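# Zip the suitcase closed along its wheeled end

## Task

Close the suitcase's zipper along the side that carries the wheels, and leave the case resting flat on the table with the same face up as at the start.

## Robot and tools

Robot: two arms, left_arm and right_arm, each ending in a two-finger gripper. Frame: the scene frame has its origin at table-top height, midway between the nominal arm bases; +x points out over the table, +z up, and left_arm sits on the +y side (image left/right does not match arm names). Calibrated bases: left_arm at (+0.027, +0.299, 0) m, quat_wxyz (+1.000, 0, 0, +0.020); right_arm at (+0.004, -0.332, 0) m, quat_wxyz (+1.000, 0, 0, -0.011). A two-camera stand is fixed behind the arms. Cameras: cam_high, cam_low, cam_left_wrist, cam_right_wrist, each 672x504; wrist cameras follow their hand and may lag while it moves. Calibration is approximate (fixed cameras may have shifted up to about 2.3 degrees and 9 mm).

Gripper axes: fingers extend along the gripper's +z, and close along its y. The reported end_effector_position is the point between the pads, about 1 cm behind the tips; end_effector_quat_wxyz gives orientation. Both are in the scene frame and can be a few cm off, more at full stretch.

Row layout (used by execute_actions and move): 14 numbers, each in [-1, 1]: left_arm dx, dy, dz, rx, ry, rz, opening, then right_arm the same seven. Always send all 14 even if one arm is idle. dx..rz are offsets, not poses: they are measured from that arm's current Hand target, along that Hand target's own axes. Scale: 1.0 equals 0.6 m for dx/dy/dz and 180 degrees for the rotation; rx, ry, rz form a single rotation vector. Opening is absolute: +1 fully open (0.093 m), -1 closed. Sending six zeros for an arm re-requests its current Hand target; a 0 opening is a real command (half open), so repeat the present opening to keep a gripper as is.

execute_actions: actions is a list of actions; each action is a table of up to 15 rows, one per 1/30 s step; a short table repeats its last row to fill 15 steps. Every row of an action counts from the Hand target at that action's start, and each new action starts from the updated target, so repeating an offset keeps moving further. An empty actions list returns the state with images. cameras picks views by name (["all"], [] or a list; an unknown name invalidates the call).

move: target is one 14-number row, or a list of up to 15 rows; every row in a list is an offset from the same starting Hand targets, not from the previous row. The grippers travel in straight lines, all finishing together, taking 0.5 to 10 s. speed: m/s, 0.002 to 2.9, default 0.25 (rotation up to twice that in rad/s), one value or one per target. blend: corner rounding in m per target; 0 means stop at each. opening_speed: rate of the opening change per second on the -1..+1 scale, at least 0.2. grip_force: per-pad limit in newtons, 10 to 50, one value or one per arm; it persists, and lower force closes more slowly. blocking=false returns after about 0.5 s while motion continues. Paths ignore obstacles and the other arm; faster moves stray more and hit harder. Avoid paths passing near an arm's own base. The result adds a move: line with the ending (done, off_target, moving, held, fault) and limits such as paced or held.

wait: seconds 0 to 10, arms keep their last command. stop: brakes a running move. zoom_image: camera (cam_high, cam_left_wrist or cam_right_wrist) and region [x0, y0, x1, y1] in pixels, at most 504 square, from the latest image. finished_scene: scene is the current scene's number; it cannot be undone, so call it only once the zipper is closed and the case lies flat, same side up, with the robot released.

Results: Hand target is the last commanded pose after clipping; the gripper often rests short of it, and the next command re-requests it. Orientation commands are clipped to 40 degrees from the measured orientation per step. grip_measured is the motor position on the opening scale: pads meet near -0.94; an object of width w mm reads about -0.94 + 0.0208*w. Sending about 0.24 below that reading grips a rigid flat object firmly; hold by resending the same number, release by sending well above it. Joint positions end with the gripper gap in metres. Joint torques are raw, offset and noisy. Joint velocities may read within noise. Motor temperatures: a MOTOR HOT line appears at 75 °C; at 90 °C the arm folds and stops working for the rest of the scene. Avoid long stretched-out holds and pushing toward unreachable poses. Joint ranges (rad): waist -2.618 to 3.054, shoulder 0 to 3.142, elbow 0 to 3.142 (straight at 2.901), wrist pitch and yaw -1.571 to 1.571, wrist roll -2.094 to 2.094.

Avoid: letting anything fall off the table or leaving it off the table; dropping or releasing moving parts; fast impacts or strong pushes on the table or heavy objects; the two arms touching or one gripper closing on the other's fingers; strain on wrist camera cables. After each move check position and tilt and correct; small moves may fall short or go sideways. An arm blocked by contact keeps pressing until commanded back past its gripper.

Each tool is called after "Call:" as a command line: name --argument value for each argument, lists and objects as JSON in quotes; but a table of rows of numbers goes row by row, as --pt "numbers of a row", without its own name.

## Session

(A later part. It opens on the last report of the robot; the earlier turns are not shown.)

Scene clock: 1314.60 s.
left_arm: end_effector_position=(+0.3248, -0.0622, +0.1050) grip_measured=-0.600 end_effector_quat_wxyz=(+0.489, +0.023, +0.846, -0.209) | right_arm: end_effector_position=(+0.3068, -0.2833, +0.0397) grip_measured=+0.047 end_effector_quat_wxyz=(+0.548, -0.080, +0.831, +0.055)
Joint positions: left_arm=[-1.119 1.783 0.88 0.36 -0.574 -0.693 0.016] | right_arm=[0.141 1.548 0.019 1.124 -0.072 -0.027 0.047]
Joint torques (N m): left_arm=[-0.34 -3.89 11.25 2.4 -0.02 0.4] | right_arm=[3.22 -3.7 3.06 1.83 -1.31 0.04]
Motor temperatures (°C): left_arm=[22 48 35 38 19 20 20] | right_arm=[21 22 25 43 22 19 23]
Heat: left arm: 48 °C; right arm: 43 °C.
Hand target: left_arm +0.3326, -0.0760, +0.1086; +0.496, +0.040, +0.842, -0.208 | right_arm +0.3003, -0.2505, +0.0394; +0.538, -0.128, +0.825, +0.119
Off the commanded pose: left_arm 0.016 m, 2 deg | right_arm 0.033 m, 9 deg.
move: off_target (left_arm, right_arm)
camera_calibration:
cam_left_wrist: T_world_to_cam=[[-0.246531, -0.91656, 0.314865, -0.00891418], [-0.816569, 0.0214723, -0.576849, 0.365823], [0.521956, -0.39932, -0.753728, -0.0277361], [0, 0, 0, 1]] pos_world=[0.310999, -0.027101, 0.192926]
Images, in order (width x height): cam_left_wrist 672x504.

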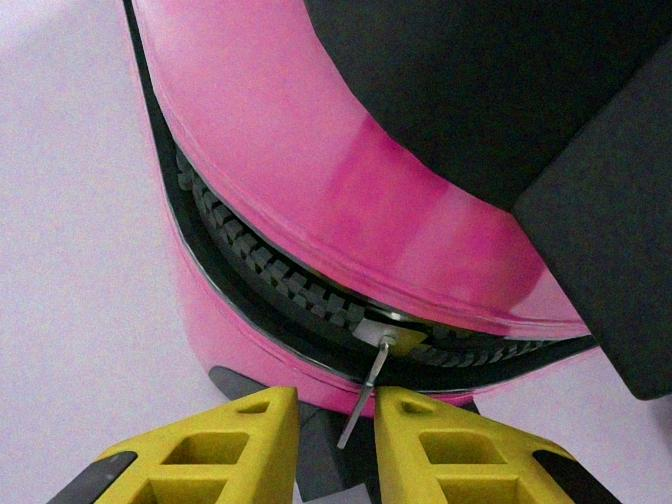

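Call:
move --target '[0,-0.006,0.014,0,0,0,-0.6,0,0,0,0,0,0,-0.5]' --speed 0.04 --cameras '["cam_left_wrist"]'

Call:
move --target '[0,0,0,0,0,0,-1,0,0,0,0,0,0,-0.5]' --opening_speed 0.25 --cameras '["cam_left_wrist"]'

Scene clock: 1322.23 s.
left_arm: end_effector_position=(+0.3314, -0.0655, +0.1003) grip_measured=-0.600 end_effector_quat_wxyz=(+0.489, +0.019, +0.849, -0.202) | right_arm: end_effector_position=(+0.3074, -0.2867, +0.0396) grip_measured=+0.047 end_effector_quat_wxyz=(+0.548, -0.071, +0.832, +0.049)
Joint positions: left_arm=[-1.111 1.818 0.911 0.351 -0.58 -0.696 0.016] | right_arm=[0.141 1.548 0.019 1.124 -0.051 -0.019 0.047]
Joint torques (N m): left_arm=[-0.32 -4.25 11.17 2.45 0.06 0.49] | right_arm=[3.12 -3.82 2.95 1.85 -1.52 -0.05]
Heat: left arm: 45 °C; right arm: 43 °C.
Hand target: left_arm +0.3384, -0.0827, +0.1062; +0.496, +0.040, +0.842, -0.208 | right_arm +0.3003, -0.2505, +0.0394; +0.538, -0.129, +0.825, +0.119
Off the commanded pose: left_arm 0.019 m, 3 deg | right_arm 0.037 m, 11 deg.
move: off_target (left_arm, right_arm)
camera_calibration:
cam_left_wrist: T_world_to_cam=[[-0.232563, -0.922944, 0.306739, -0.0130429], [-0.81895, 0.0157071, -0.57365, 0.368626], [0.524629, -0.384614, -0.759498, -0.0353148], [0, 0, 0, 1]] pos_world=[0.31738, -0.0314105, 0.188642]
Images, in order (width x height): cam_left_wrist 672x504.

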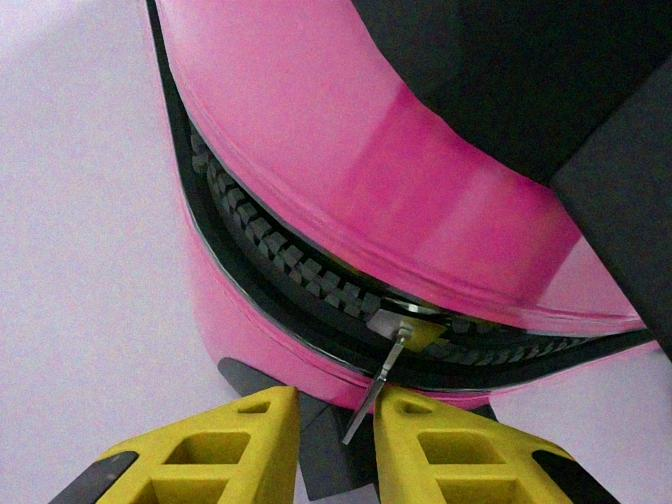

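Scene clock: 1324.03 s.
left_arm: end_effector_position=(+0.3319, -0.0654, +0.0983) grip_measured=-0.988 end_effector_quat_wxyz=(+0.488, +0.017, +0.849, -0.200) | right_arm: end_effector_position=(+0.3074, -0.2867, +0.0396) grip_measured=+0.047 end_effector_quat_wxyz=(+0.548, -0.071, +0.832, +0.049)
Joint positions: left_arm=[-1.111 1.825 0.913 0.351 -0.584 -0.7 0] | right_arm=[0.141 1.548 0.019 1.124 -0.051 -0.019 0.047]
Joint torques (N m): left_arm=[-0.35 -4.85 10.97 2.49 0.11 0.53] | right_arm=[3.1 -3.79 2.91 1.84 -1.51 -0.05]
Heat: left arm: 44 °C; right arm: 43 °C.
Hand target: left_arm +0.3383, -0.0827, +0.1061; +0.496, +0.041, +0.842, -0.208 | right_arm +0.3003, -0.2505, +0.0394; +0.538, -0.129, +0.825, +0.119
Off the commanded pose: left_arm 0.020 m, 3 deg | right_arm 0.037 m, 10 deg.
move: off_target (left_arm, right_arm)
camera_calibration:
cam_left_wrist: T_world_to_cam=[[-0.227302, -0.924453, 0.306137, -0.0140234], [-0.820281, 0.012325, -0.571828, 0.368002], [0.524855, -0.381096, -0.761113, -0.0367662], [0, 0, 0, 1]] pos_world=[0.317974, -0.0315111, 0.186743]
Images, in order (width x height): cam_left_wrist 672x504.

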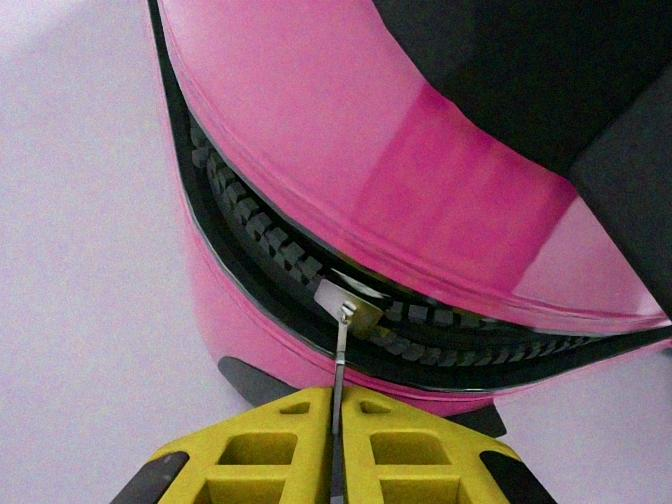

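Call:
move --target '[0,0,0,0,0,-0.33,-1,0,0,0,0,0,0,-0.5]' --speed 0.2 --cameras '["cam_left_wrist"]'

Scene clock: 1334.87 s.
left_arm: end_effector_position=(+0.3212, -0.0825, +0.0917) grip_measured=-0.991 end_effector_quat_wxyz=(+0.309, -0.357, +0.778, -0.414) | right_arm: end_effector_position=(+0.3071, -0.2846, +0.0396) grip_measured=+0.047 end_effector_quat_wxyz=(+0.548, -0.072, +0.832, +0.051)
Joint positions: left_arm=[-1.127 1.843 0.925 0.356 -0.512 -1.659 0] | right_arm=[0.15 1.548 0.019 1.124 -0.047 -0.014 0.047]
Joint torques (N m): left_arm=[1.14 -6.54 9.99 2.42 -0.51 -0.2] | right_arm=[2.41 -3.71 3.06 1.84 -1.54 -0.08]
Motor temperatures (°C): left_arm=[21 42 38 39 19 20 20] | right_arm=[21 22 24 43 23 19 23]
Heat: left arm: 42 °C; right arm: 43 °C.
Hand target: left_arm +0.3385, -0.0826, +0.1061; +0.328, -0.382, +0.752, -0.426 | right_arm +0.3003, -0.2505, +0.0394; +0.538, -0.129, +0.825, +0.119
Off the commanded pose: left_arm 0.022 m, 5 deg | right_arm 0.035 m, 10 deg.
move: off_target (left_arm, right_arm)
camera_calibration:
cam_left_wrist: T_world_to_cam=[[0.295138, -0.417784, 0.859273, -0.206951], [-0.835664, -0.548871, 0.0201641, 0.259948], [0.463206, -0.724014, -0.51112, -0.0741218], [0, 0, 0, 1]] pos_world=[0.312642, 0.00255195, 0.134701]
Images, in order (width x height): cam_left_wrist 672x504.

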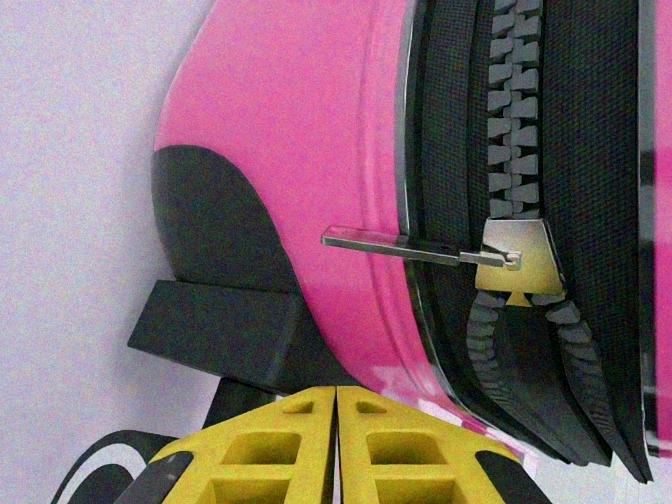

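Call:
move --pt "0 0 -0.055 0 0 0 -0.6 0 0 0 0 0 0 -0.5" --pt "0 0 -0.055 0 0 0.33 -0.6 0 0 0 0 0 0 -0.5" --pt "0 0 -0.02 0 0 0.33 -0.6 0 0 0 0 0 0 -0.5" --speed 0.15 --cameras '["cam_left_wrist"]'

Scene clock: 1349.40 s.
left_arm: end_effector_position=(+0.3310, -0.0482, +0.1120) grip_measured=-0.602 end_effector_quat_wxyz=(+0.502, +0.001, +0.847, -0.174) | right_arm: end_effector_position=(+0.3064, -0.2806, +0.0397) grip_measured=+0.047 end_effector_quat_wxyz=(+0.548, -0.084, +0.831, +0.057)
Joint positions: left_arm=[-1.116 1.764 0.902 0.282 -0.653 -0.711 0.016] | right_arm=[0.152 1.548 0.019 1.124 -0.067 -0.026 0.047]
Joint torques (N m): left_arm=[-1.66 -3.43 9.28 2.97 0.52 0.52] | right_arm=[2.32 -3.48 3.18 1.82 -1.34 0.02]
Heat: left arm: 41 °C; right arm: 44 °C.
Hand target: left_arm +0.3285, -0.0780, +0.1112; +0.496, +0.041, +0.842, -0.208 | right_arm +0.3003, -0.2504, +0.0394; +0.538, -0.129, +0.825, +0.119
Off the commanded pose: left_arm 0.030 m, 6 deg | right_arm 0.031 m, 9 deg.
move: off_target (left_arm, right_arm)
camera_calibration:
cam_left_wrist: T_world_to_cam=[[-0.178665, -0.943823, 0.277988, -0.0164397], [-0.808504, -0.0201795, -0.588144, 0.371202], [0.560713, -0.329835, -0.75948, -0.0288378], [0, 0, 0, 1]] pos_world=[0.313351, -0.0175372, 0.200989]
Images, in order (width x height): cam_left_wrist 672x504.

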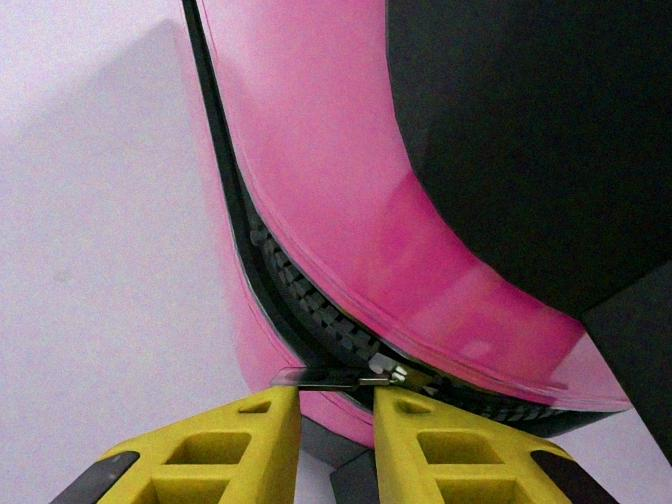

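Call:
move --pt "0 0.05 -0.08 0 0 0 -0.6 0 0 0 0 0 0 -0.5" --pt "0 0.05 -0.08 0 0 -0.33 -1 0 0 0 0 0 0 -0.5" --speed 0.15 --cameras '["cam_left_wrist"]'

Scene clock: 1376.47 s.
left_arm: end_effector_position=(+0.3017, -0.0360, +0.1215) grip_measured=-0.991 end_effector_quat_wxyz=(+0.328, -0.381, +0.753, -0.425) | right_arm: end_effector_position=(+0.3063, -0.2801, +0.0397) grip_measured=+0.047 end_effector_quat_wxyz=(+0.548, -0.084, +0.830, +0.058)
Joint positions: left_arm=[-1.142 1.62 0.76 0.326 -0.587 -1.698 0] | right_arm=[0.152 1.548 0.019 1.124 -0.07 -0.026 0.047]
Joint torques (N m): left_arm=[-0.87 -7.66 4.94 2.27 -0.16 0] | right_arm=[2.29 -3.52 3.17 1.82 -1.31 0.04]
Heat: left arm: 41 °C; right arm: 44 °C.
Hand target: left_arm +0.2975, -0.0320, +0.1222; +0.328, -0.382, +0.752, -0.426 | right_arm +0.3003, -0.2505, +0.0394; +0.538, -0.129, +0.825, +0.119
Off the commanded pose: left_arm 0.006 m, 0 deg | right_arm 0.030 m, 9 deg.
move: off_target (right_arm)
camera_calibration:
cam_left_wrist: T_world_to_cam=[[0.293027, -0.364754, 0.883793, -0.207793], [-0.798124, -0.602279, 0.0160533, 0.255776], [0.526435, -0.71008, -0.467603, -0.0400582], [0, 0, 0, 1]] pos_world=[0.286118, 0.0498108, 0.160809]
Images, in order (width x height): cam_left_wrist 672x504.

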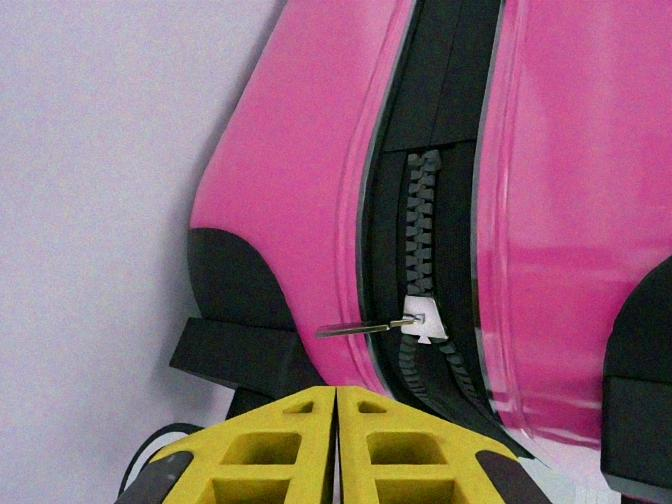

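Call:
move --target '[-0.013,0.014,0.05,0,0,0,-1,0,0,0,0,0,0,-0.5]' --speed 0.06 --cameras '["cam_left_wrist"]'

Scene clock: 1390.23 s.
left_arm: end_effector_position=(+0.3227, -0.0370, +0.1137) grip_measured=-0.991 end_effector_quat_wxyz=(+0.324, -0.387, +0.743, -0.439) | right_arm: end_effector_position=(+0.3063, -0.2801, +0.0397) grip_measured=+0.047 end_effector_quat_wxyz=(+0.548, -0.084, +0.830, +0.058)
Joint positions: left_arm=[-1.081 1.684 0.76 0.436 -0.53 -1.676 0] | right_arm=[0.152 1.548 0.019 1.124 -0.07 -0.026 0.047]
Joint torques (N m): left_arm=[-0.05 -4.67 5.82 2.31 -0.07 0.2] | right_arm=[2.33 -3.52 3.18 1.83 -1.32 0.04]
Heat: left arm: 40 °C; right arm: 44 °C.
Hand target: left_arm +0.3235, -0.0341, +0.1033; +0.328, -0.382, +0.752, -0.426 | right_arm +0.3003, -0.2505, +0.0394; +0.538, -0.129, +0.825, +0.119
Off the commanded pose: left_arm 0.011 m, 2 deg | right_arm 0.030 m, 9 deg.
move: off_target (left_arm, right_arm)
camera_calibration:
cam_left_wrist: T_world_to_cam=[[0.287995, -0.331771, 0.898325, -0.206307], [-0.797027, -0.603052, 0.0327998, 0.269897], [0.530854, -0.725436, -0.438106, -0.0608196], [0, 0, 0, 1]] pos_world=[0.306817, 0.0501942, 0.149833]
Images, in order (width x height): cam_left_wrist 672x504.

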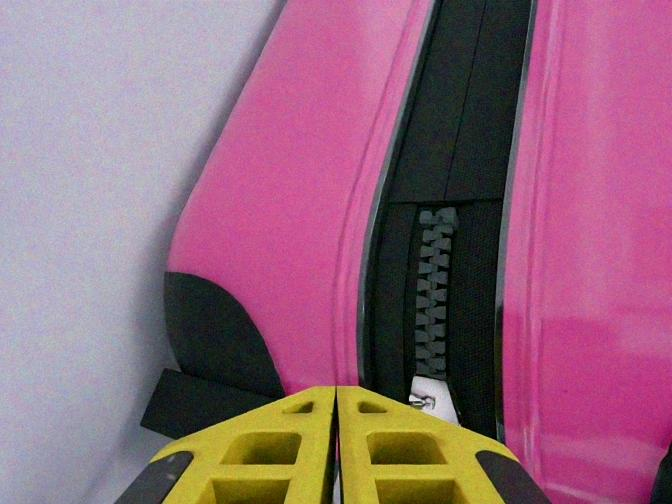

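Call:
move --target '[0.058,-0.025,0.03,0,0,0,-1,0,0,0,0,0,0,-0.5]' --speed 0.05 --cameras '["cam_left_wrist"]'

Scene clock: 1400.77 s.
left_arm: end_effector_position=(+0.3217, -0.0620, +0.0996) grip_measured=-0.991 end_effector_quat_wxyz=(+0.327, -0.389, +0.750, -0.423) | right_arm: end_effector_position=(+0.3063, -0.2801, +0.0397) grip_measured=+0.047 end_effector_quat_wxyz=(+0.548, -0.084, +0.830, +0.058)
Joint positions: left_arm=[-1.126 1.792 0.857 0.398 -0.58 -1.706 0] | right_arm=[0.152 1.548 0.019 1.124 -0.07 -0.026 0.047]
Joint torques (N m): left_arm=[-0.91 -4.41 11.22 2.1 -0.1 0.16] | right_arm=[2.33 -3.47 3.18 1.83 -1.3 0.05]
Motor temperatures (°C): left_arm=[21 37 36 39 19 19 20] | right_arm=[20 22 24 44 23 19 24]
Heat: left arm: 39 °C; right arm: 44 °C.
Hand target: left_arm +0.3255, -0.0759, +0.1032; +0.328, -0.382, +0.752, -0.426 | right_arm +0.3003, -0.2505, +0.0394; +0.538, -0.129, +0.825, +0.119
Off the commanded pose: left_arm 0.015 m, 1 deg | right_arm 0.030 m, 9 deg.
move: off_target (left_arm, right_arm)
camera_calibration:
cam_left_wrist: T_world_to_cam=[[0.304228, -0.356093, 0.88354, -0.206892], [-0.790467, -0.611972, 0.0255378, 0.252428], [0.531608, -0.706179, -0.467659, -0.0807212], [0, 0, 0, 1]] pos_world=[0.305391, 0.0238025, 0.138601]
Images, in order (width x height): cam_left_wrist 672x504.

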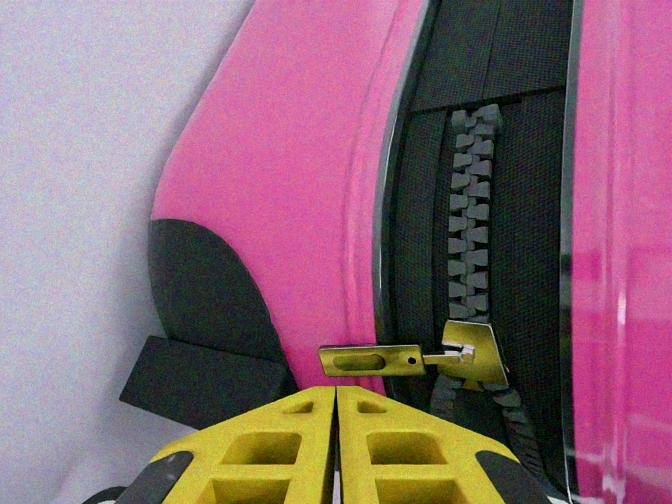

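Call:
move --pt "-0.07 0 -0.02 0 0 0 -1 0 0 0 0 0 0 -0.5" --pt "-0.065 0 0.035 0 0 0 -1 0 0 0 0 0 0 -0.5" --pt "0 0 0.035 0 0 0 -1 0 0 0 0 0 0 -0.5" --speed 0.06 --cameras '["cam_left_wrist"]'

Scene clock: 1416.60 s.
left_arm: end_effector_position=(+0.3404, -0.0573, +0.0831) grip_measured=-0.991 end_effector_quat_wxyz=(+0.349, -0.389, +0.758, -0.389) | right_arm: end_effector_position=(+0.3076, -0.2852, +0.0398) grip_measured=+0.047 end_effector_quat_wxyz=(+0.548, -0.070, +0.832, +0.049)
Joint positions: left_arm=[-1.091 1.865 0.906 0.377 -0.599 -1.67 0] | right_arm=[0.152 1.548 0.021 1.123 -0.038 -0.012 0.047]
Joint torques (N m): left_arm=[-1.37 -5.49 10.86 2.6 0.28 0] | right_arm=[2.21 -3.77 2.86 1.86 -1.59 -0.07]
Heat: left arm: 39 °C; right arm: 45 °C.
Hand target: left_arm +0.3426, -0.0842, +0.0944; +0.328, -0.382, +0.752, -0.426 | right_arm +0.3003, -0.2505, +0.0395; +0.538, -0.128, +0.824, +0.119
Off the commanded pose: left_arm 0.029 m, 5 deg | right_arm 0.035 m, 11 deg.
move: off_target (left_arm, right_arm)
camera_calibration:
cam_left_wrist: T_world_to_cam=[[0.317719, -0.409226, 0.855329, -0.201614], [-0.768322, -0.63973, -0.0206744, 0.265311], [0.55564, -0.6506, -0.517672, -0.0957796], [0, 0, 0, 1]] pos_world=[0.32112, 0.0249072, 0.128349]
Images, in order (width x height): cam_left_wrist 672x504.

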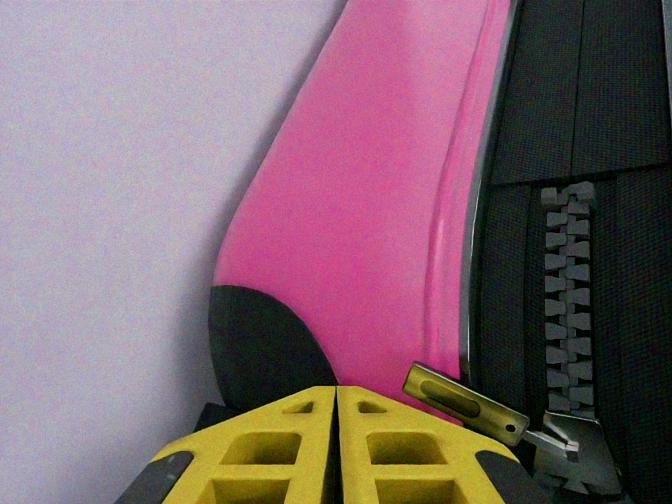

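Call:
move --pt "0 0 -0.05 0 0 0 -1 0 0 0 0 0 0 -0.5" --pt "-0.09 -0.045 -0.05 0 0 0 -1 0 0 0 0 0 0 -0.5" --pt "-0.085 -0.045 -0.01 0 0 0 -1 0 0 0 0 0 0 -0.5" --speed 0.08 --cameras '["cam_left_wrist"]'

Scene clock: 1443.23 s.
left_arm: end_effector_position=(+0.3583, -0.0384, +0.1228) grip_measured=-0.991 end_effector_quat_wxyz=(+0.324, -0.385, +0.758, -0.415) | right_arm: end_effector_position=(+0.3076, -0.2847, +0.0398) grip_measured=+0.047 end_effector_quat_wxyz=(+0.548, -0.071, +0.832, +0.050)
Joint positions: left_arm=[-0.993 1.727 0.899 0.309 -0.456 -1.624 0] | right_arm=[0.152 1.548 0.021 1.123 -0.041 -0.012 0.047]
Joint torques (N m): left_arm=[0.59 -4.12 10.85 2.58 0.04 0.18] | right_arm=[2.21 -3.71 2.88 1.87 -1.57 -0.11]
Heat: left arm: 40 °C; right arm: 45 °C.
Hand target: left_arm +0.3709, -0.0475, +0.1296; +0.328, -0.382, +0.751, -0.426 | right_arm +0.3003, -0.2504, +0.0395; +0.538, -0.129, +0.824, +0.119
Off the commanded pose: left_arm 0.017 m, 2 deg | right_arm 0.035 m, 10 deg.
move: off_target (left_arm, right_arm)
camera_calibration:
cam_left_wrist: T_world_to_cam=[[0.311985, -0.375255, 0.87284, -0.232306], [-0.795409, -0.6056, 0.0239461, 0.297479], [0.519606, -0.701735, -0.487419, -0.0656454], [0, 0, 0, 1]] pos_world=[0.343203, 0.0469139, 0.163645]
Images, in order (width x height): cam_left_wrist 672x504.

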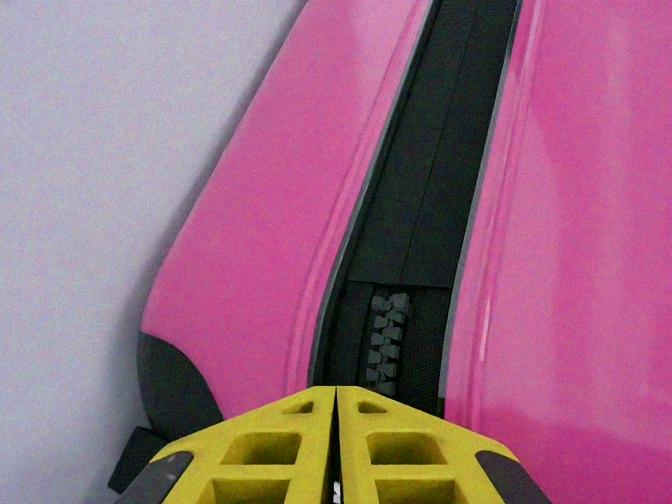

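Call:
move --pt "0 0.02 0 0 0 0 -1 0 0 0 0 0 0 -0.5" --pt "0.11 0.02 -0.01 0 0 0 -1 0 0 0 0 0 0 -0.5" --speed 0.06 --cameras '["cam_left_wrist"]'

Scene clock: 1449.93 s.
left_arm: end_effector_position=(+0.3506, -0.0458, +0.1146) grip_measured=-0.991 end_effector_quat_wxyz=(+0.363, -0.447, +0.706, -0.412) | right_arm: end_effector_position=(+0.3080, -0.2877, +0.0398) grip_measured=+0.047 end_effector_quat_wxyz=(+0.549, -0.068, +0.832, +0.046)
Joint positions: left_arm=[-1.085 1.809 0.93 0.341 -0.684 -1.775 0] | right_arm=[0.144 1.548 0.021 1.123 -0.04 -0.015 0.047]
Joint torques (N m): left_arm=[-5.91 -3.59 11.79 2.09 0.64 0.72] | right_arm=[2.92 -3.85 2.84 1.85 -1.62 -0.07]
Heat: left arm: 40 °C; right arm: 45 °C.
Hand target: left_arm +0.3298, -0.0974, +0.1103; +0.328, -0.382, +0.752, -0.426 | right_arm +0.3003, -0.2505, +0.0395; +0.538, -0.128, +0.824, +0.119
Off the commanded pose: left_arm 0.056 m, 10 deg | right_arm 0.038 m, 11 deg.
move: off_target (left_arm, right_arm)
camera_calibration:
cam_left_wrist: T_world_to_cam=[[0.333757, -0.276397, 0.901227, -0.231848], [-0.683477, -0.729378, 0.0294235, 0.241485], [0.649203, -0.625789, -0.432346, -0.11916], [0, 0, 0, 1]] pos_world=[0.319789, 0.0374826, 0.150324]
Images, in order (width x height): cam_left_wrist 672x504.

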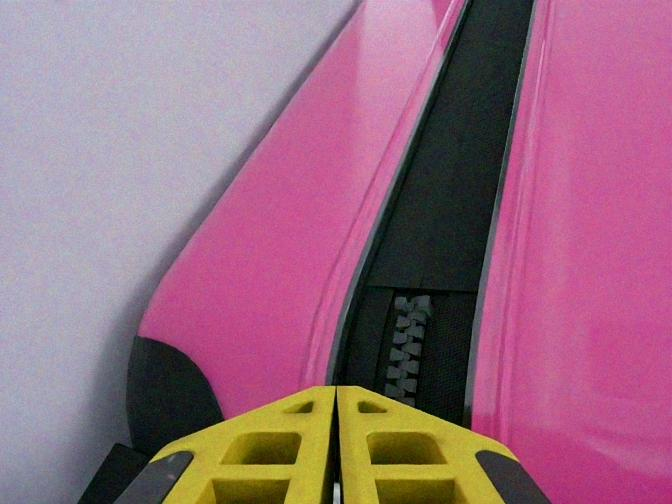

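Call:
move --pt "-0.03 0 -0.05 0 0 0 -1 0 0 0 0 0 0 -0.5" --pt "-0.01 0 -0.035 0 0 0 -1 0 0 0 0 0 0 -0.5" --speed 0.06 --cameras '["cam_left_wrist"]'

Scene clock: 1456.10 s.
left_arm: end_effector_position=(+0.3363, -0.0461, +0.1169) grip_measured=-0.991 end_effector_quat_wxyz=(+0.355, -0.427, +0.728, -0.401) | right_arm: end_effector_position=(+0.3077, -0.2856, +0.0398) grip_measured=+0.047 end_effector_quat_wxyz=(+0.548, -0.072, +0.832, +0.050)
Joint positions: left_arm=[-1.107 1.763 0.915 0.276 -0.665 -1.755 0] | right_arm=[0.144 1.548 0.021 1.123 -0.052 -0.018 0.047]
Joint torques (N m): left_arm=[-5.44 -5.48 9.48 2.39 0.32 0.39] | right_arm=[2.93 -3.77 2.91 1.82 -1.49 -0.06]
Heat: left arm: 39 °C; right arm: 45 °C.
Hand target: left_arm +0.3156, -0.0842, +0.1202; +0.328, -0.382, +0.752, -0.426 | right_arm +0.3003, -0.2504, +0.0395; +0.538, -0.129, +0.824, +0.119
Off the commanded pose: left_arm 0.043 m, 7 deg | right_arm 0.036 m, 10 deg.
move: off_target (left_arm, right_arm)
camera_calibration:
cam_left_wrist: T_world_to_cam=[[0.337278, -0.328674, 0.882166, -0.230603], [-0.716557, -0.697385, 0.0141316, 0.24587], [0.610565, -0.636889, -0.470727, -0.0920672], [0, 0, 0, 1]] pos_world=[0.31017, 0.0370364, 0.156617]
Images, in order (width x height): cam_left_wrist 672x504.

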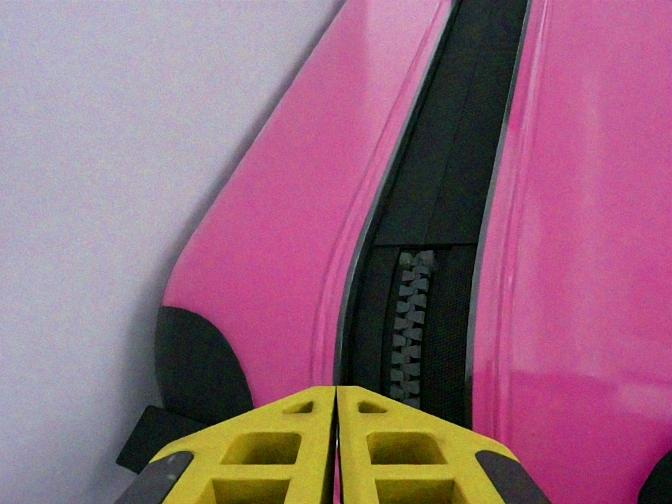

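Call:
move --target '[0,0,-0.03,0,0,0,-1,0,0,0,0,0,0,-0.5]' --speed 0.06 --cameras '["cam_left_wrist"]'

Scene clock: 1459.83 s.
left_arm: end_effector_position=(+0.3305, -0.0426, +0.1166) grip_measured=-0.991 end_effector_quat_wxyz=(+0.361, -0.433, +0.728, -0.391) | right_arm: end_effector_position=(+0.3072, -0.2832, +0.0399) grip_measured=+0.047 end_effector_quat_wxyz=(+0.548, -0.080, +0.831, +0.054)
Joint positions: left_arm=[-1.124 1.752 0.915 0.235 -0.698 -1.779 0] | right_arm=[0.144 1.548 0.021 1.123 -0.067 -0.025 0.047]
Joint torques (N m): left_arm=[-6.11 -9.09 6.76 2.41 0.41 0.46] | right_arm=[2.91 -3.64 3 1.84 -1.37 0.03]
Heat: left arm: 40 °C; right arm: 45 °C.
Hand target: left_arm +0.3010, -0.0770, +0.1278; +0.328, -0.382, +0.752, -0.426 | right_arm +0.3003, -0.2504, +0.0395; +0.538, -0.129, +0.824, +0.119
Off the commanded pose: left_arm 0.047 m, 8 deg | right_arm 0.033 m, 9 deg.
move: off_target (left_arm, right_arm)
camera_calibration:
cam_left_wrist: T_world_to_cam=[[0.347923, -0.334776, 0.875714, -0.230286], [-0.70202, -0.712126, 0.00667586, 0.239615], [0.621384, -0.617091, -0.482784, -0.0878567], [0, 0, 0, 1]] pos_world=[0.302929, 0.0393264, 0.157649]
Images, in order (width x height): cam_left_wrist 672x504.

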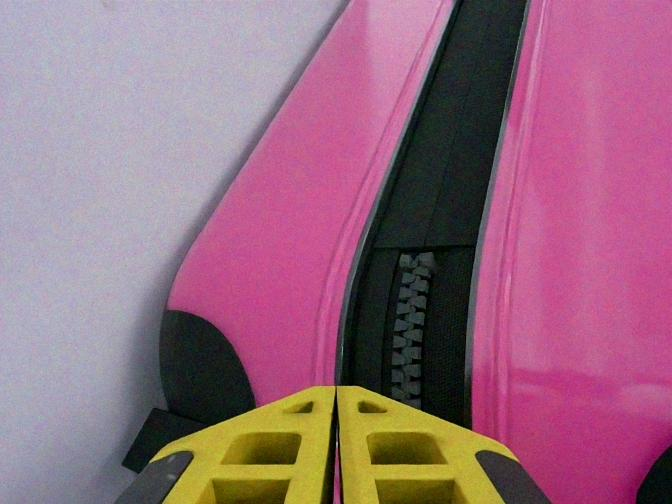

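Call:
move --target '[-0.07,0.062,-0.01,0.065,-0.012,0,-1,0,0,0,0,0,0,-0.5]' --speed 0.08 --cameras '["cam_left_wrist"]'

Scene clock: 1470.70 s.
left_arm: end_effector_position=(+0.3056, -0.0314, +0.1165) grip_measured=-0.991 end_effector_quat_wxyz=(+0.373, -0.361, +0.687, -0.509) | right_arm: end_effector_position=(+0.3069, -0.2816, +0.0399) grip_measured=+0.047 end_effector_quat_wxyz=(+0.548, -0.082, +0.831, +0.057)
Joint positions: left_arm=[-1.143 1.754 0.575 0.923 -0.633 -1.575 0] | right_arm=[0.145 1.548 0.021 1.123 -0.073 -0.025 0.047]
Joint torques (N m): left_arm=[0.1 -4.45 4.1 2.41 -0.02 0.18] | right_arm=[2.77 -3.55 3.07 1.83 -1.29 0.03]
Heat: left arm: 39 °C; right arm: 45 °C.
Hand target: left_arm +0.3057, -0.0260, +0.1041; +0.379, -0.355, +0.698, -0.493 | right_arm +0.3003, -0.2504, +0.0395; +0.538, -0.129, +0.824, +0.119
Off the commanded pose: left_arm 0.013 m, 2 deg | right_arm 0.032 m, 9 deg.
move: off_target (left_arm, right_arm)
camera_calibration:
cam_left_wrist: T_world_to_cam=[[0.114696, -0.23895, 0.964234, -0.153761], [-0.793396, -0.60614, -0.0558349, 0.268618], [0.597803, -0.758615, -0.259104, -0.088774], [0, 0, 0, 1]] pos_world=[0.283825, 0.0587333, 0.140258]
Images, in order (width x height): cam_left_wrist 672x504.

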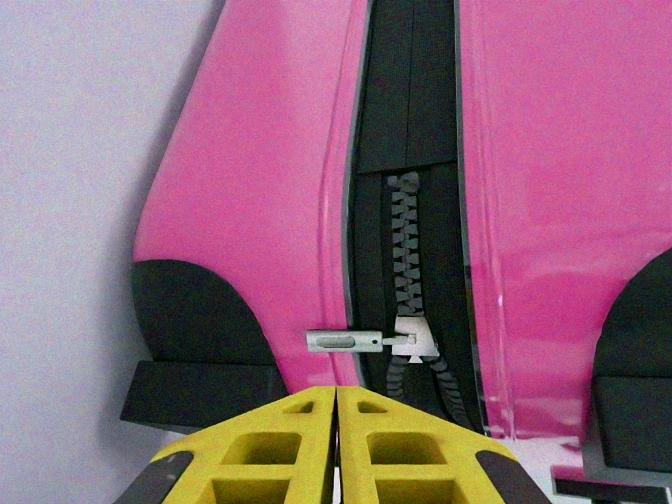

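Call:
move --pt "0 0 0 0 0 0.245 -0.6 0 0 0 0 0 0 -0.5" --pt "0.049 -0.0085 0.049 0 0 0.245 -0.6 0 0 0 0 0 0 -0.5" --speed 0.1 --cameras '["cam_left_wrist"]'

Scene clock: 1499.70 s.
left_arm: end_effector_position=(+0.3169, -0.0617, +0.1010) grip_measured=-0.602 end_effector_quat_wxyz=(+0.532, -0.072, +0.777, -0.329) | right_arm: end_effector_position=(+0.3069, -0.2816, +0.0399) grip_measured=+0.047 end_effector_quat_wxyz=(+0.548, -0.082, +0.831, +0.057)
Joint positions: left_arm=[-1.151 1.895 0.698 0.924 -0.631 -0.81 0.016] | right_arm=[0.145 1.548 0.021 1.123 -0.073 -0.025 0.047]
Joint torques (N m): left_arm=[-0.92 -5.29 7.56 2.2 -0.18 0.17] | right_arm=[2.8 -3.56 3.07 1.84 -1.29 0.03]
Heat: left arm: 37 °C; right arm: 45 °C.
Hand target: left_arm +0.3186, -0.0653, +0.0972; +0.537, -0.067, +0.780, -0.315 | right_arm +0.3003, -0.2504, +0.0395; +0.538, -0.129, +0.824, +0.119
Off the commanded pose: left_arm 0.006 m, 2 deg | right_arm 0.032 m, 9 deg.
move: off_target (right_arm)
camera_calibration:
cam_left_wrist: T_world_to_cam=[[-0.238715, -0.783555, 0.573635, -0.0295937], [-0.7526, -0.224026, -0.619198, 0.325957], [0.613685, -0.579529, -0.536225, -0.0885603], [0, 0, 0, 1]] pos_world=[0.292599, -0.00148879, 0.171319]
Images, in order (width x height): cam_left_wrist 672x504.

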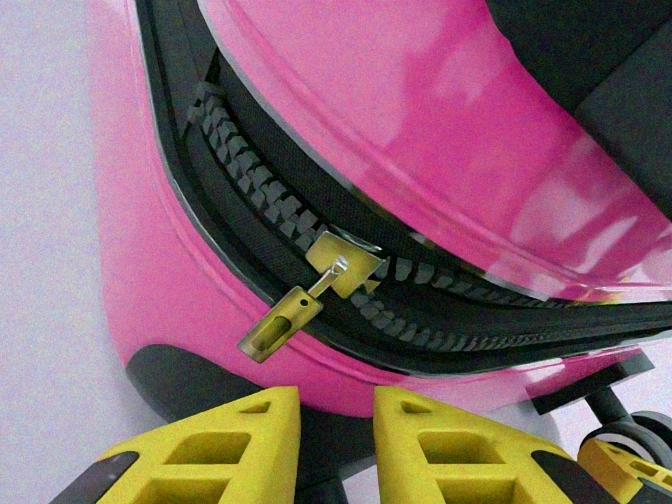

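Call:
move --pt "0 0.027 0 0 0 0.067 -0.5 0 0 0 0 0 0 -0.5" --pt "0 0.027 0.035 0 0 0.067 -0.5 0 0 0 0 0 0 -0.5" --speed 0.06 --cameras '["cam_left_wrist"]'

Scene clock: 1509.27 s.
left_arm: end_effector_position=(+0.3238, -0.0618, +0.0906) grip_measured=-0.501 end_effector_quat_wxyz=(+0.565, +0.016, +0.778, -0.274) | right_arm: end_effector_position=(+0.3070, -0.2820, +0.0398) grip_measured=+0.047 end_effector_quat_wxyz=(+0.548, -0.081, +0.831, +0.057)
Joint positions: left_arm=[-1.128 1.948 0.696 0.992 -0.6 -0.58 0.021] | right_arm=[0.145 1.548 0.021 1.122 -0.071 -0.025 0.047]
Joint torques (N m): left_arm=[2.37 -4.08 8.75 2.21 0.12 0.18] | right_arm=[2.78 -3.56 3.14 1.85 -1.33 0.02]
Heat: left arm: 37 °C; right arm: 45 °C.
Hand target: left_arm +0.3409, -0.0613, +0.0833; +0.567, +0.016, +0.783, -0.257 | right_arm +0.3003, -0.2505, +0.0395; +0.538, -0.129, +0.824, +0.119
Off the commanded pose: left_arm 0.019 m, 2 deg | right_arm 0.032 m, 9 deg.
move: off_target (left_arm, right_arm)
camera_calibration:
cam_left_wrist: T_world_to_cam=[[-0.333546, -0.856722, 0.393414, 0.0205917], [-0.693753, -0.0594998, -0.717751, 0.324645], [0.638321, -0.512335, -0.574508, -0.0987536], [0, 0, 0, 1]] pos_world=[0.295128, -0.0136372, 0.168179]
Images, in order (width x height): cam_left_wrist 672x504.

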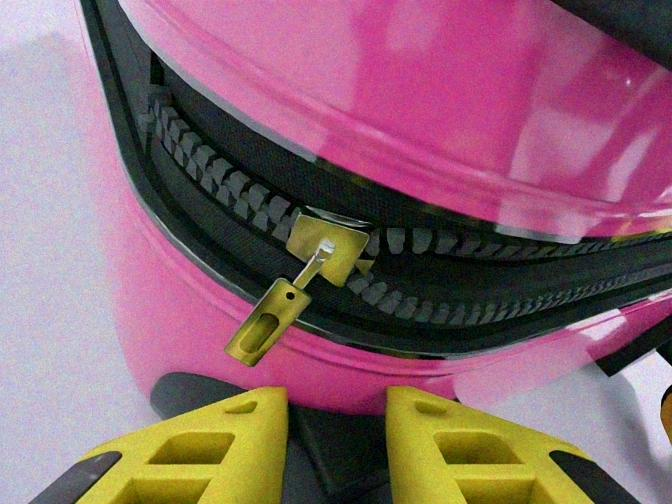

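Call:
move --pt "-0.03 0.012 -0.04 0 0 0 -0.5 0 0 0 0 0 0 -0.5" --pt "-0.03 0.014 -0.005 0 0 0 -0.5 0 0 0 0 0 0 -0.5" --speed 0.06 --cameras '["cam_left_wrist"]'

Scene clock: 1521.30 s.
left_arm: end_effector_position=(+0.3290, -0.0492, +0.0980) grip_measured=-0.501 end_effector_quat_wxyz=(+0.559, +0.021, +0.783, -0.272) | right_arm: end_effector_position=(+0.3073, -0.2822, +0.0399) grip_measured=+0.047 end_effector_quat_wxyz=(+0.548, -0.080, +0.831, +0.056)
Joint positions: left_arm=[-1.09 1.883 0.667 0.945 -0.553 -0.571 0.021] | right_arm=[0.146 1.548 0.022 1.121 -0.067 -0.024 0.047]
Joint torques (N m): left_arm=[2.29 -4.3 9.1 2.33 0.01 0.21] | right_arm=[2.71 -3.66 2.93 1.86 -1.34 0.02]
Heat: left arm: 37 °C; right arm: 46 °C.
Hand target: left_arm +0.3474, -0.0479, +0.0969; +0.567, +0.015, +0.783, -0.257 | right_arm +0.3004, -0.2505, +0.0395; +0.538, -0.129, +0.824, +0.119
Off the commanded pose: left_arm 0.018 m, 2 deg | right_arm 0.033 m, 9 deg.
move: off_target (left_arm, right_arm)
camera_calibration:
cam_left_wrist: T_world_to_cam=[[-0.336877, -0.857982, 0.387789, 0.0317103], [-0.702987, -0.0447899, -0.70979, 0.337331], [0.626357, -0.511723, -0.588062, -0.0861106], [0, 0, 0, 1]] pos_world=[0.301758, -0.00174887, 0.176499]
Images, in order (width x height): cam_left_wrist 672x504.

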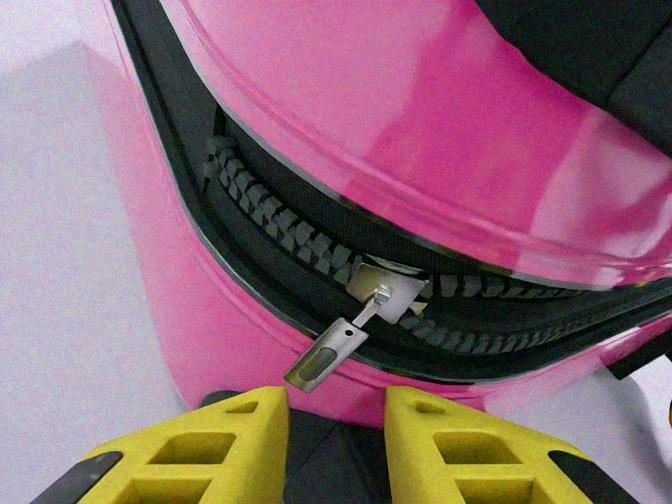

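Call:
move --target '[0,0.008,0.022,0,0,0,-0.5,0,0,0,0,0,0,-0.5]' --speed 0.05 --cameras '["cam_left_wrist"]'

Scene clock: 1526.60 s.
left_arm: end_effector_position=(+0.3392, -0.0543, +0.0980) grip_measured=-0.501 end_effector_quat_wxyz=(+0.559, +0.023, +0.779, -0.282) | right_arm: end_effector_position=(+0.3092, -0.2868, +0.0399) grip_measured=+0.047 end_effector_quat_wxyz=(+0.548, -0.067, +0.833, +0.047)
Joint positions: left_arm=[-1.064 1.915 0.696 0.969 -0.514 -0.562 0.021] | right_arm=[0.146 1.548 0.027 1.115 -0.039 -0.011 0.047]
Joint torques (N m): left_arm=[2.91 -4.05 9.13 2.24 -0.06 0.19] | right_arm=[2.62 -3.81 2.44 1.92 -1.6 -0.11]
Heat: left arm: 37 °C; right arm: 45 °C.
Hand target: left_arm +0.3604, -0.0493, +0.0920; +0.567, +0.016, +0.783, -0.257 | right_arm +0.3003, -0.2505, +0.0395; +0.538, -0.129, +0.824, +0.119
Off the commanded pose: left_arm 0.023 m, 3 deg | right_arm 0.037 m, 11 deg.
move: off_target (left_arm, right_arm)
camera_calibration:
cam_left_wrist: T_world_to_cam=[[-0.351069, -0.847494, 0.398127, 0.0351341], [-0.699652, -0.0451458, -0.713056, 0.34344], [0.622284, -0.528882, -0.577102, -0.0957046], [0, 0, 0, 1]] pos_world=[0.312179, -0.00533566, 0.175673]
Images, in order (width x height): cam_left_wrist 672x504.

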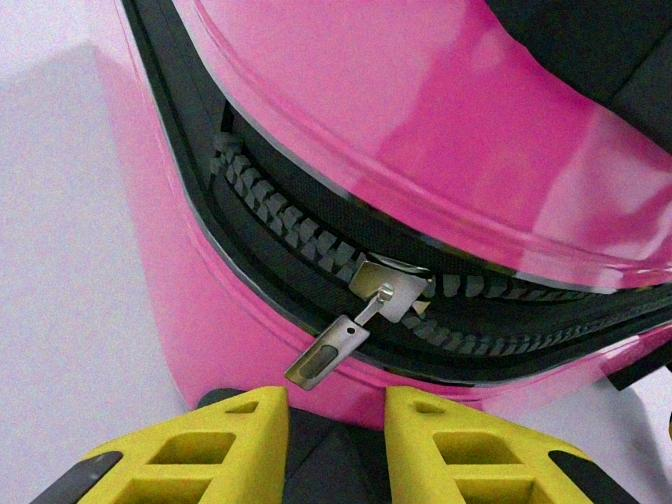

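Call:
move --pt "-0.024 0.01 -0.025 0 0 0 -0.5 0 0 0 0 0 0 -0.5" --pt "-0.024 0.01 -0.002 0 0 0 -0.5 0 0 0 0 0 0 -0.5" --speed 0.05 --cameras '["cam_left_wrist"]'

Scene clock: 1533.80 s.
left_arm: end_effector_position=(+0.3408, -0.0541, +0.0990) grip_measured=-0.501 end_effector_quat_wxyz=(+0.547, +0.040, +0.785, -0.286) | right_arm: end_effector_position=(+0.3093, -0.2870, +0.0399) grip_measured=+0.047 end_effector_quat_wxyz=(+0.548, -0.067, +0.833, +0.047)
Joint positions: left_arm=[-1.042 1.89 0.696 0.927 -0.455 -0.551 0.021] | right_arm=[0.146 1.548 0.027 1.115 -0.038 -0.011 0.047]
Joint torques (N m): left_arm=[3.4 -6.09 8.39 2.36 -0.32 0.21] | right_arm=[2.63 -3.82 2.47 1.91 -1.61 -0.11]
Heat: left arm: 38 °C; right arm: 44 °C.
Hand target: left_arm +0.3665, -0.0397, +0.1028; +0.567, +0.016, +0.783, -0.257 | right_arm +0.3003, -0.2505, +0.0395; +0.538, -0.128, +0.824, +0.119
Off the commanded pose: left_arm 0.030 m, 5 deg | right_arm 0.038 m, 11 deg.
move: off_target (left_arm, right_arm)
camera_calibration:
cam_left_wrist: T_world_to_cam=[[-0.375976, -0.840189, 0.390799, 0.0450651], [-0.712179, -0.00780931, -0.701954, 0.350429], [0.592826, -0.542237, -0.595429, -0.0849361], [0, 0, 0, 1]] pos_world=[0.316864, -0.00545566, 0.1778]
Images, in order (width x height): cam_left_wrist 672x504.

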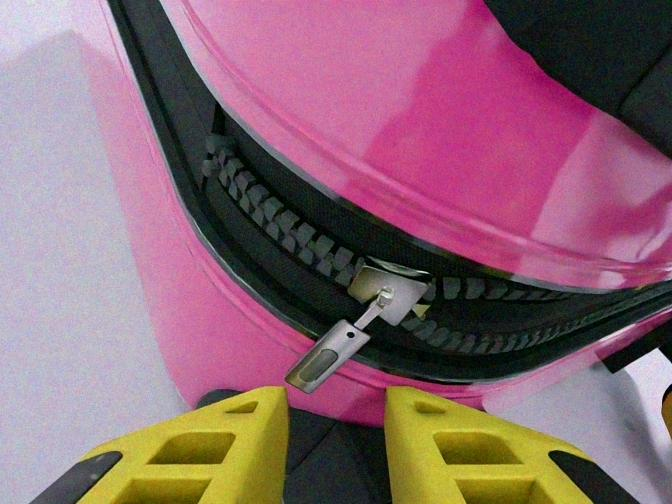

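Call:
move --pt "0 0 -0.06 0 0 0 -0.5 0 0 0 0 0 0 -0.5" --pt "-0.025 0.005 -0.06 0 0 0 -0.5 0 0 0 0 0 0 -0.5" --pt "-0.025 0.005 -0.02 0 0 0 -0.5 0 0 0 0 0 0 -0.5" --speed 0.06 --cameras '["cam_left_wrist"]'

Scene clock: 1541.33 s.
left_arm: end_effector_position=(+0.3564, -0.0239, +0.1170) grip_measured=-0.501 end_effector_quat_wxyz=(+0.562, +0.010, +0.784, -0.262) | right_arm: end_effector_position=(+0.3092, -0.2869, +0.0399) grip_measured=+0.047 end_effector_quat_wxyz=(+0.548, -0.067, +0.833, +0.047)
Joint positions: left_arm=[-0.987 1.799 0.67 0.866 -0.483 -0.548 0.021] | right_arm=[0.146 1.548 0.027 1.115 -0.038 -0.011 0.047]
Joint torques (N m): left_arm=[-0.02 -5.01 8.28 2.42 0.02 0.19] | right_arm=[2.67 -3.82 2.47 1.91 -1.61 -0.12]
Heat: left arm: 38 °C; right arm: 44 °C.
Hand target: left_arm +0.3621, -0.0281, +0.1179; +0.567, +0.016, +0.783, -0.257 | right_arm +0.3003, -0.2505, +0.0395; +0.538, -0.128, +0.824, +0.119
Off the commanded pose: left_arm 0.007 m, 1 deg | right_arm 0.038 m, 11 deg.
move: off_target (right_arm)
camera_calibration:
cam_left_wrist: T_world_to_cam=[[-0.309649, -0.869522, 0.384772, 0.0456332], [-0.702071, -0.0638289, -0.70924, 0.370369], [0.641259, -0.489753, -0.590702, -0.0836568], [0, 0, 0, 1]] pos_world=[0.327802, 0.0223481, 0.195706]
Images, in order (width x height): cam_left_wrist 672x504.

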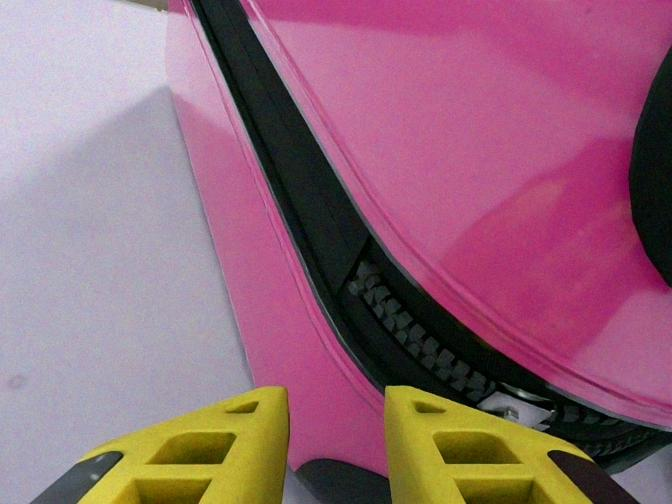

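Call:
move --pt "0.036 -0.037 -0.033 0 0 0 -0.5 0 0 0 0 0 0 -0.5" --pt "0.042 -0.045 0.0 0 0 0 -0.5 0 0 0 0 0 0 -0.5" --speed 0.06 --cameras '["cam_left_wrist"]'

Scene clock: 1551.43 s.
left_arm: end_effector_position=(+0.3372, -0.0559, +0.1035) grip_measured=-0.501 end_effector_quat_wxyz=(+0.559, +0.023, +0.787, -0.260) | right_arm: end_effector_position=(+0.3092, -0.2869, +0.0399) grip_measured=+0.047 end_effector_quat_wxyz=(+0.548, -0.067, +0.833, +0.047)
Joint positions: left_arm=[-1.084 1.882 0.727 0.869 -0.561 -0.562 0.021] | right_arm=[0.146 1.548 0.027 1.115 -0.038 -0.011 0.047]
Joint torques (N m): left_arm=[0.1 -5.35 8.21 2.52 -0.15 0.07] | right_arm=[2.66 -3.78 2.44 1.9 -1.6 -0.12]
Heat: left arm: 38 °C; right arm: 43 °C.
Hand target: left_arm +0.3447, -0.0583, +0.1058; +0.567, +0.015, +0.783, -0.257 | right_arm +0.3003, -0.2505, +0.0395; +0.538, -0.128, +0.824, +0.119
Off the commanded pose: left_arm 0.008 m, 1 deg | right_arm 0.038 m, 11 deg.
move: off_target (right_arm)
camera_calibration:
cam_left_wrist: T_world_to_cam=[[-0.326226, -0.870605, 0.368271, 0.0243622], [-0.704259, -0.0360287, -0.709028, 0.347539], [0.630552, -0.490661, -0.601378, -0.0902936], [0, 0, 0, 1]] pos_world=[0.30964, -0.0105723, 0.183142]
Images, in order (width x height): cam_left_wrist 672x504.

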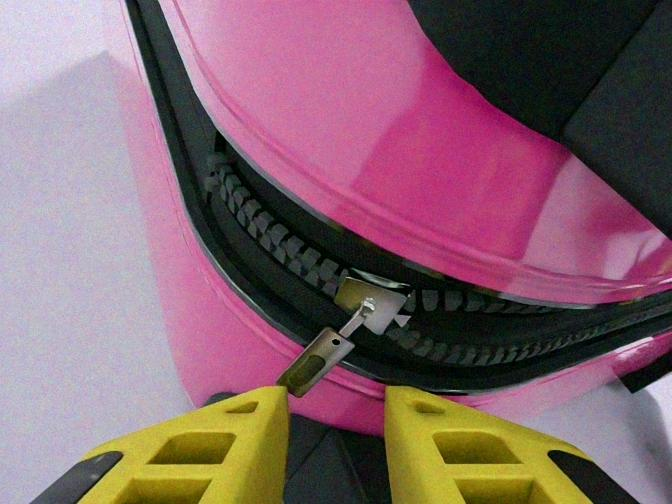

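Call:
move --pt "-0.005 0.018 0 0 0 0 -0.5 0 0 0 0 0 0 -0.5" --pt "-0.008 0.018 0.02 0 0 0 -0.5 0 0 0 0 0 0 -0.5" --speed 0.05 --cameras '["cam_left_wrist"]'

Scene clock: 1557.67 s.
left_arm: end_effector_position=(+0.3405, -0.0565, +0.1034) grip_measured=-0.501 end_effector_quat_wxyz=(+0.555, +0.026, +0.786, -0.270) | right_arm: end_effector_position=(+0.3094, -0.2876, +0.0398) grip_measured=+0.047 end_effector_quat_wxyz=(+0.548, -0.065, +0.833, +0.046)
Joint positions: left_arm=[-1.068 1.886 0.727 0.88 -0.525 -0.562 0.021] | right_arm=[0.146 1.548 0.027 1.115 -0.034 -0.009 0.047]
Joint torques (N m): left_arm=[2.66 -4.15 8.76 2.61 -0.09 0.21] | right_arm=[2.55 -3.81 2.37 1.92 -1.65 -0.14]
Heat: left arm: 39 °C; right arm: 43 °C.
Hand target: left_arm +0.3604, -0.0526, +0.1031; +0.567, +0.016, +0.783, -0.257 | right_arm +0.3003, -0.2505, +0.0395; +0.538, -0.128, +0.824, +0.119
Off the commanded pose: left_arm 0.020 m, 2 deg | right_arm 0.038 m, 11 deg.
move: off_target (left_arm, right_arm)
camera_calibration:
cam_left_wrist: T_world_to_cam=[[-0.340271, -0.860219, 0.379788, 0.0290312], [-0.707922, -0.0314903, -0.705588, 0.350887], [0.61892, -0.508951, -0.598253, -0.0901543], [0, 0, 0, 1]] pos_world=[0.314077, -0.00986137, 0.182621]
Images, in order (width x height): cam_left_wrist 672x504.

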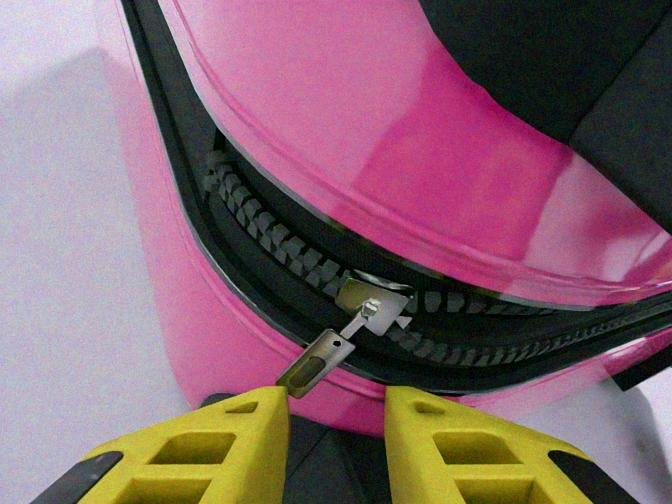

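Call:
move --pt "0 0 -0.06 0 0 0 -0.4 0 0 0 0 0 0 -0.5" --pt "0 0.016 -0.06 0 0 0 -0.4 0 0 0 0 0 0 -0.5" --pt "-0.002 0.018 -0.008 0 0 0 -0.4 0 0 0 0 0 0 -0.5" --speed 0.06 --cameras '["cam_left_wrist"]'

Scene clock: 1566.40 s.
left_arm: end_effector_position=(+0.3526, -0.0337, +0.0989) grip_measured=-0.402 end_effector_quat_wxyz=(+0.561, +0.009, +0.787, -0.255) | right_arm: end_effector_position=(+0.3094, -0.2881, +0.0398) grip_measured=+0.047 end_effector_quat_wxyz=(+0.548, -0.064, +0.833, +0.045)
Joint positions: left_arm=[-1.019 1.878 0.686 0.911 -0.523 -0.558 0.026] | right_arm=[0.146 1.548 0.027 1.115 -0.031 -0.008 0.047]
Joint torques (N m): left_arm=[0.24 -4.64 8.46 2.57 0.14 0.23] | right_arm=[2.61 -3.89 2.4 1.92 -1.69 -0.16]
Heat: left arm: 38 °C; right arm: 43 °C.
Hand target: left_arm +0.3599, -0.0410, +0.1011; +0.567, +0.016, +0.783, -0.257 | right_arm +0.3003, -0.2505, +0.0395; +0.538, -0.128, +0.824, +0.119
Off the commanded pose: left_arm 0.011 m, 1 deg | right_arm 0.039 m, 11 deg.
move: off_target (left_arm, right_arm)
camera_calibration:
cam_left_wrist: T_world_to_cam=[[-0.29971, -0.876869, 0.375865, 0.0401034], [-0.705436, -0.0615496, -0.706097, 0.355176], [0.642289, -0.476773, -0.600128, -0.0956233], [0, 0, 0, 1]] pos_world=[0.323991, 0.0114358, 0.178329]
Images, in order (width x height): cam_left_wrist 672x504.

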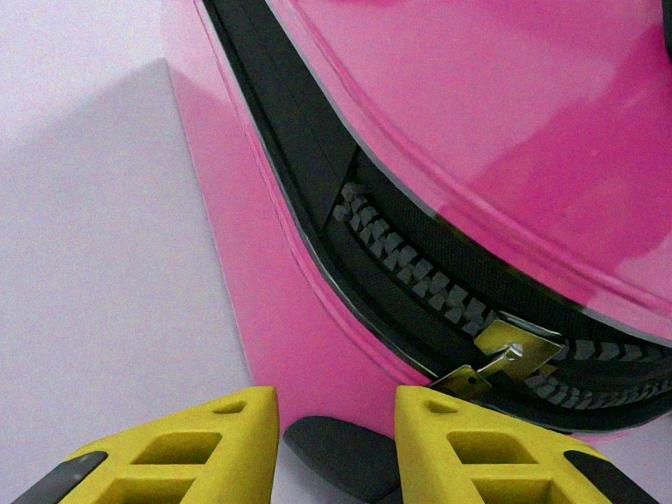

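Call:
move --pt "0.012 -0.029 -0.051 0 0 0 -0.4 0 0 0 0 0 0 -0.5" --pt "0.008 -0.0305 -0.009 0 0 0 -0.4 0 0 0 0 0 0 -0.5" --speed 0.06 --cameras '["cam_left_wrist"]'

Scene clock: 1573.53 s.
left_arm: end_effector_position=(+0.3417, -0.0520, +0.1085) grip_measured=-0.402 end_effector_quat_wxyz=(+0.566, +0.011, +0.780, -0.265) | right_arm: end_effector_position=(+0.3094, -0.2881, +0.0398) grip_measured=+0.047 end_effector_quat_wxyz=(+0.548, -0.064, +0.833, +0.045)
Joint positions: left_arm=[-1.073 1.881 0.721 0.899 -0.565 -0.567 0.026] | right_arm=[0.146 1.548 0.027 1.115 -0.031 -0.008 0.047]
Joint torques (N m): left_arm=[0.18 -5.08 8.35 2.25 -0.05 0.2] | right_arm=[2.66 -3.88 2.4 1.9 -1.67 -0.14]
Heat: left arm: 39 °C; right arm: 42 °C.
Hand target: left_arm +0.3477, -0.0558, +0.1050; +0.567, +0.016, +0.783, -0.257 | right_arm +0.3003, -0.2505, +0.0395; +0.538, -0.128, +0.824, +0.119
Off the commanded pose: left_arm 0.008 m, 1 deg | right_arm 0.039 m, 11 deg.
move: off_target (right_arm)
camera_calibration:
cam_left_wrist: T_world_to_cam=[[-0.316829, -0.866176, 0.38647, 0.0224055], [-0.694765, -0.0654472, -0.716253, 0.350356], [0.645694, -0.495436, -0.581053, -0.0958409], [0, 0, 0, 1]] pos_world=[0.312398, -0.00514607, 0.186596]
Images, in order (width x height): cam_left_wrist 672x504.

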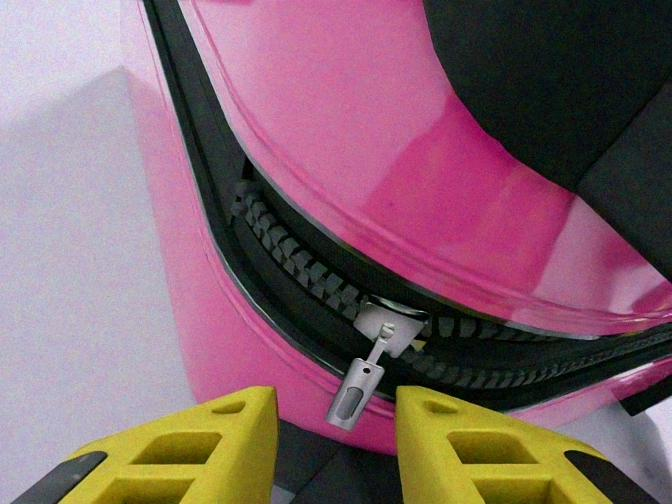

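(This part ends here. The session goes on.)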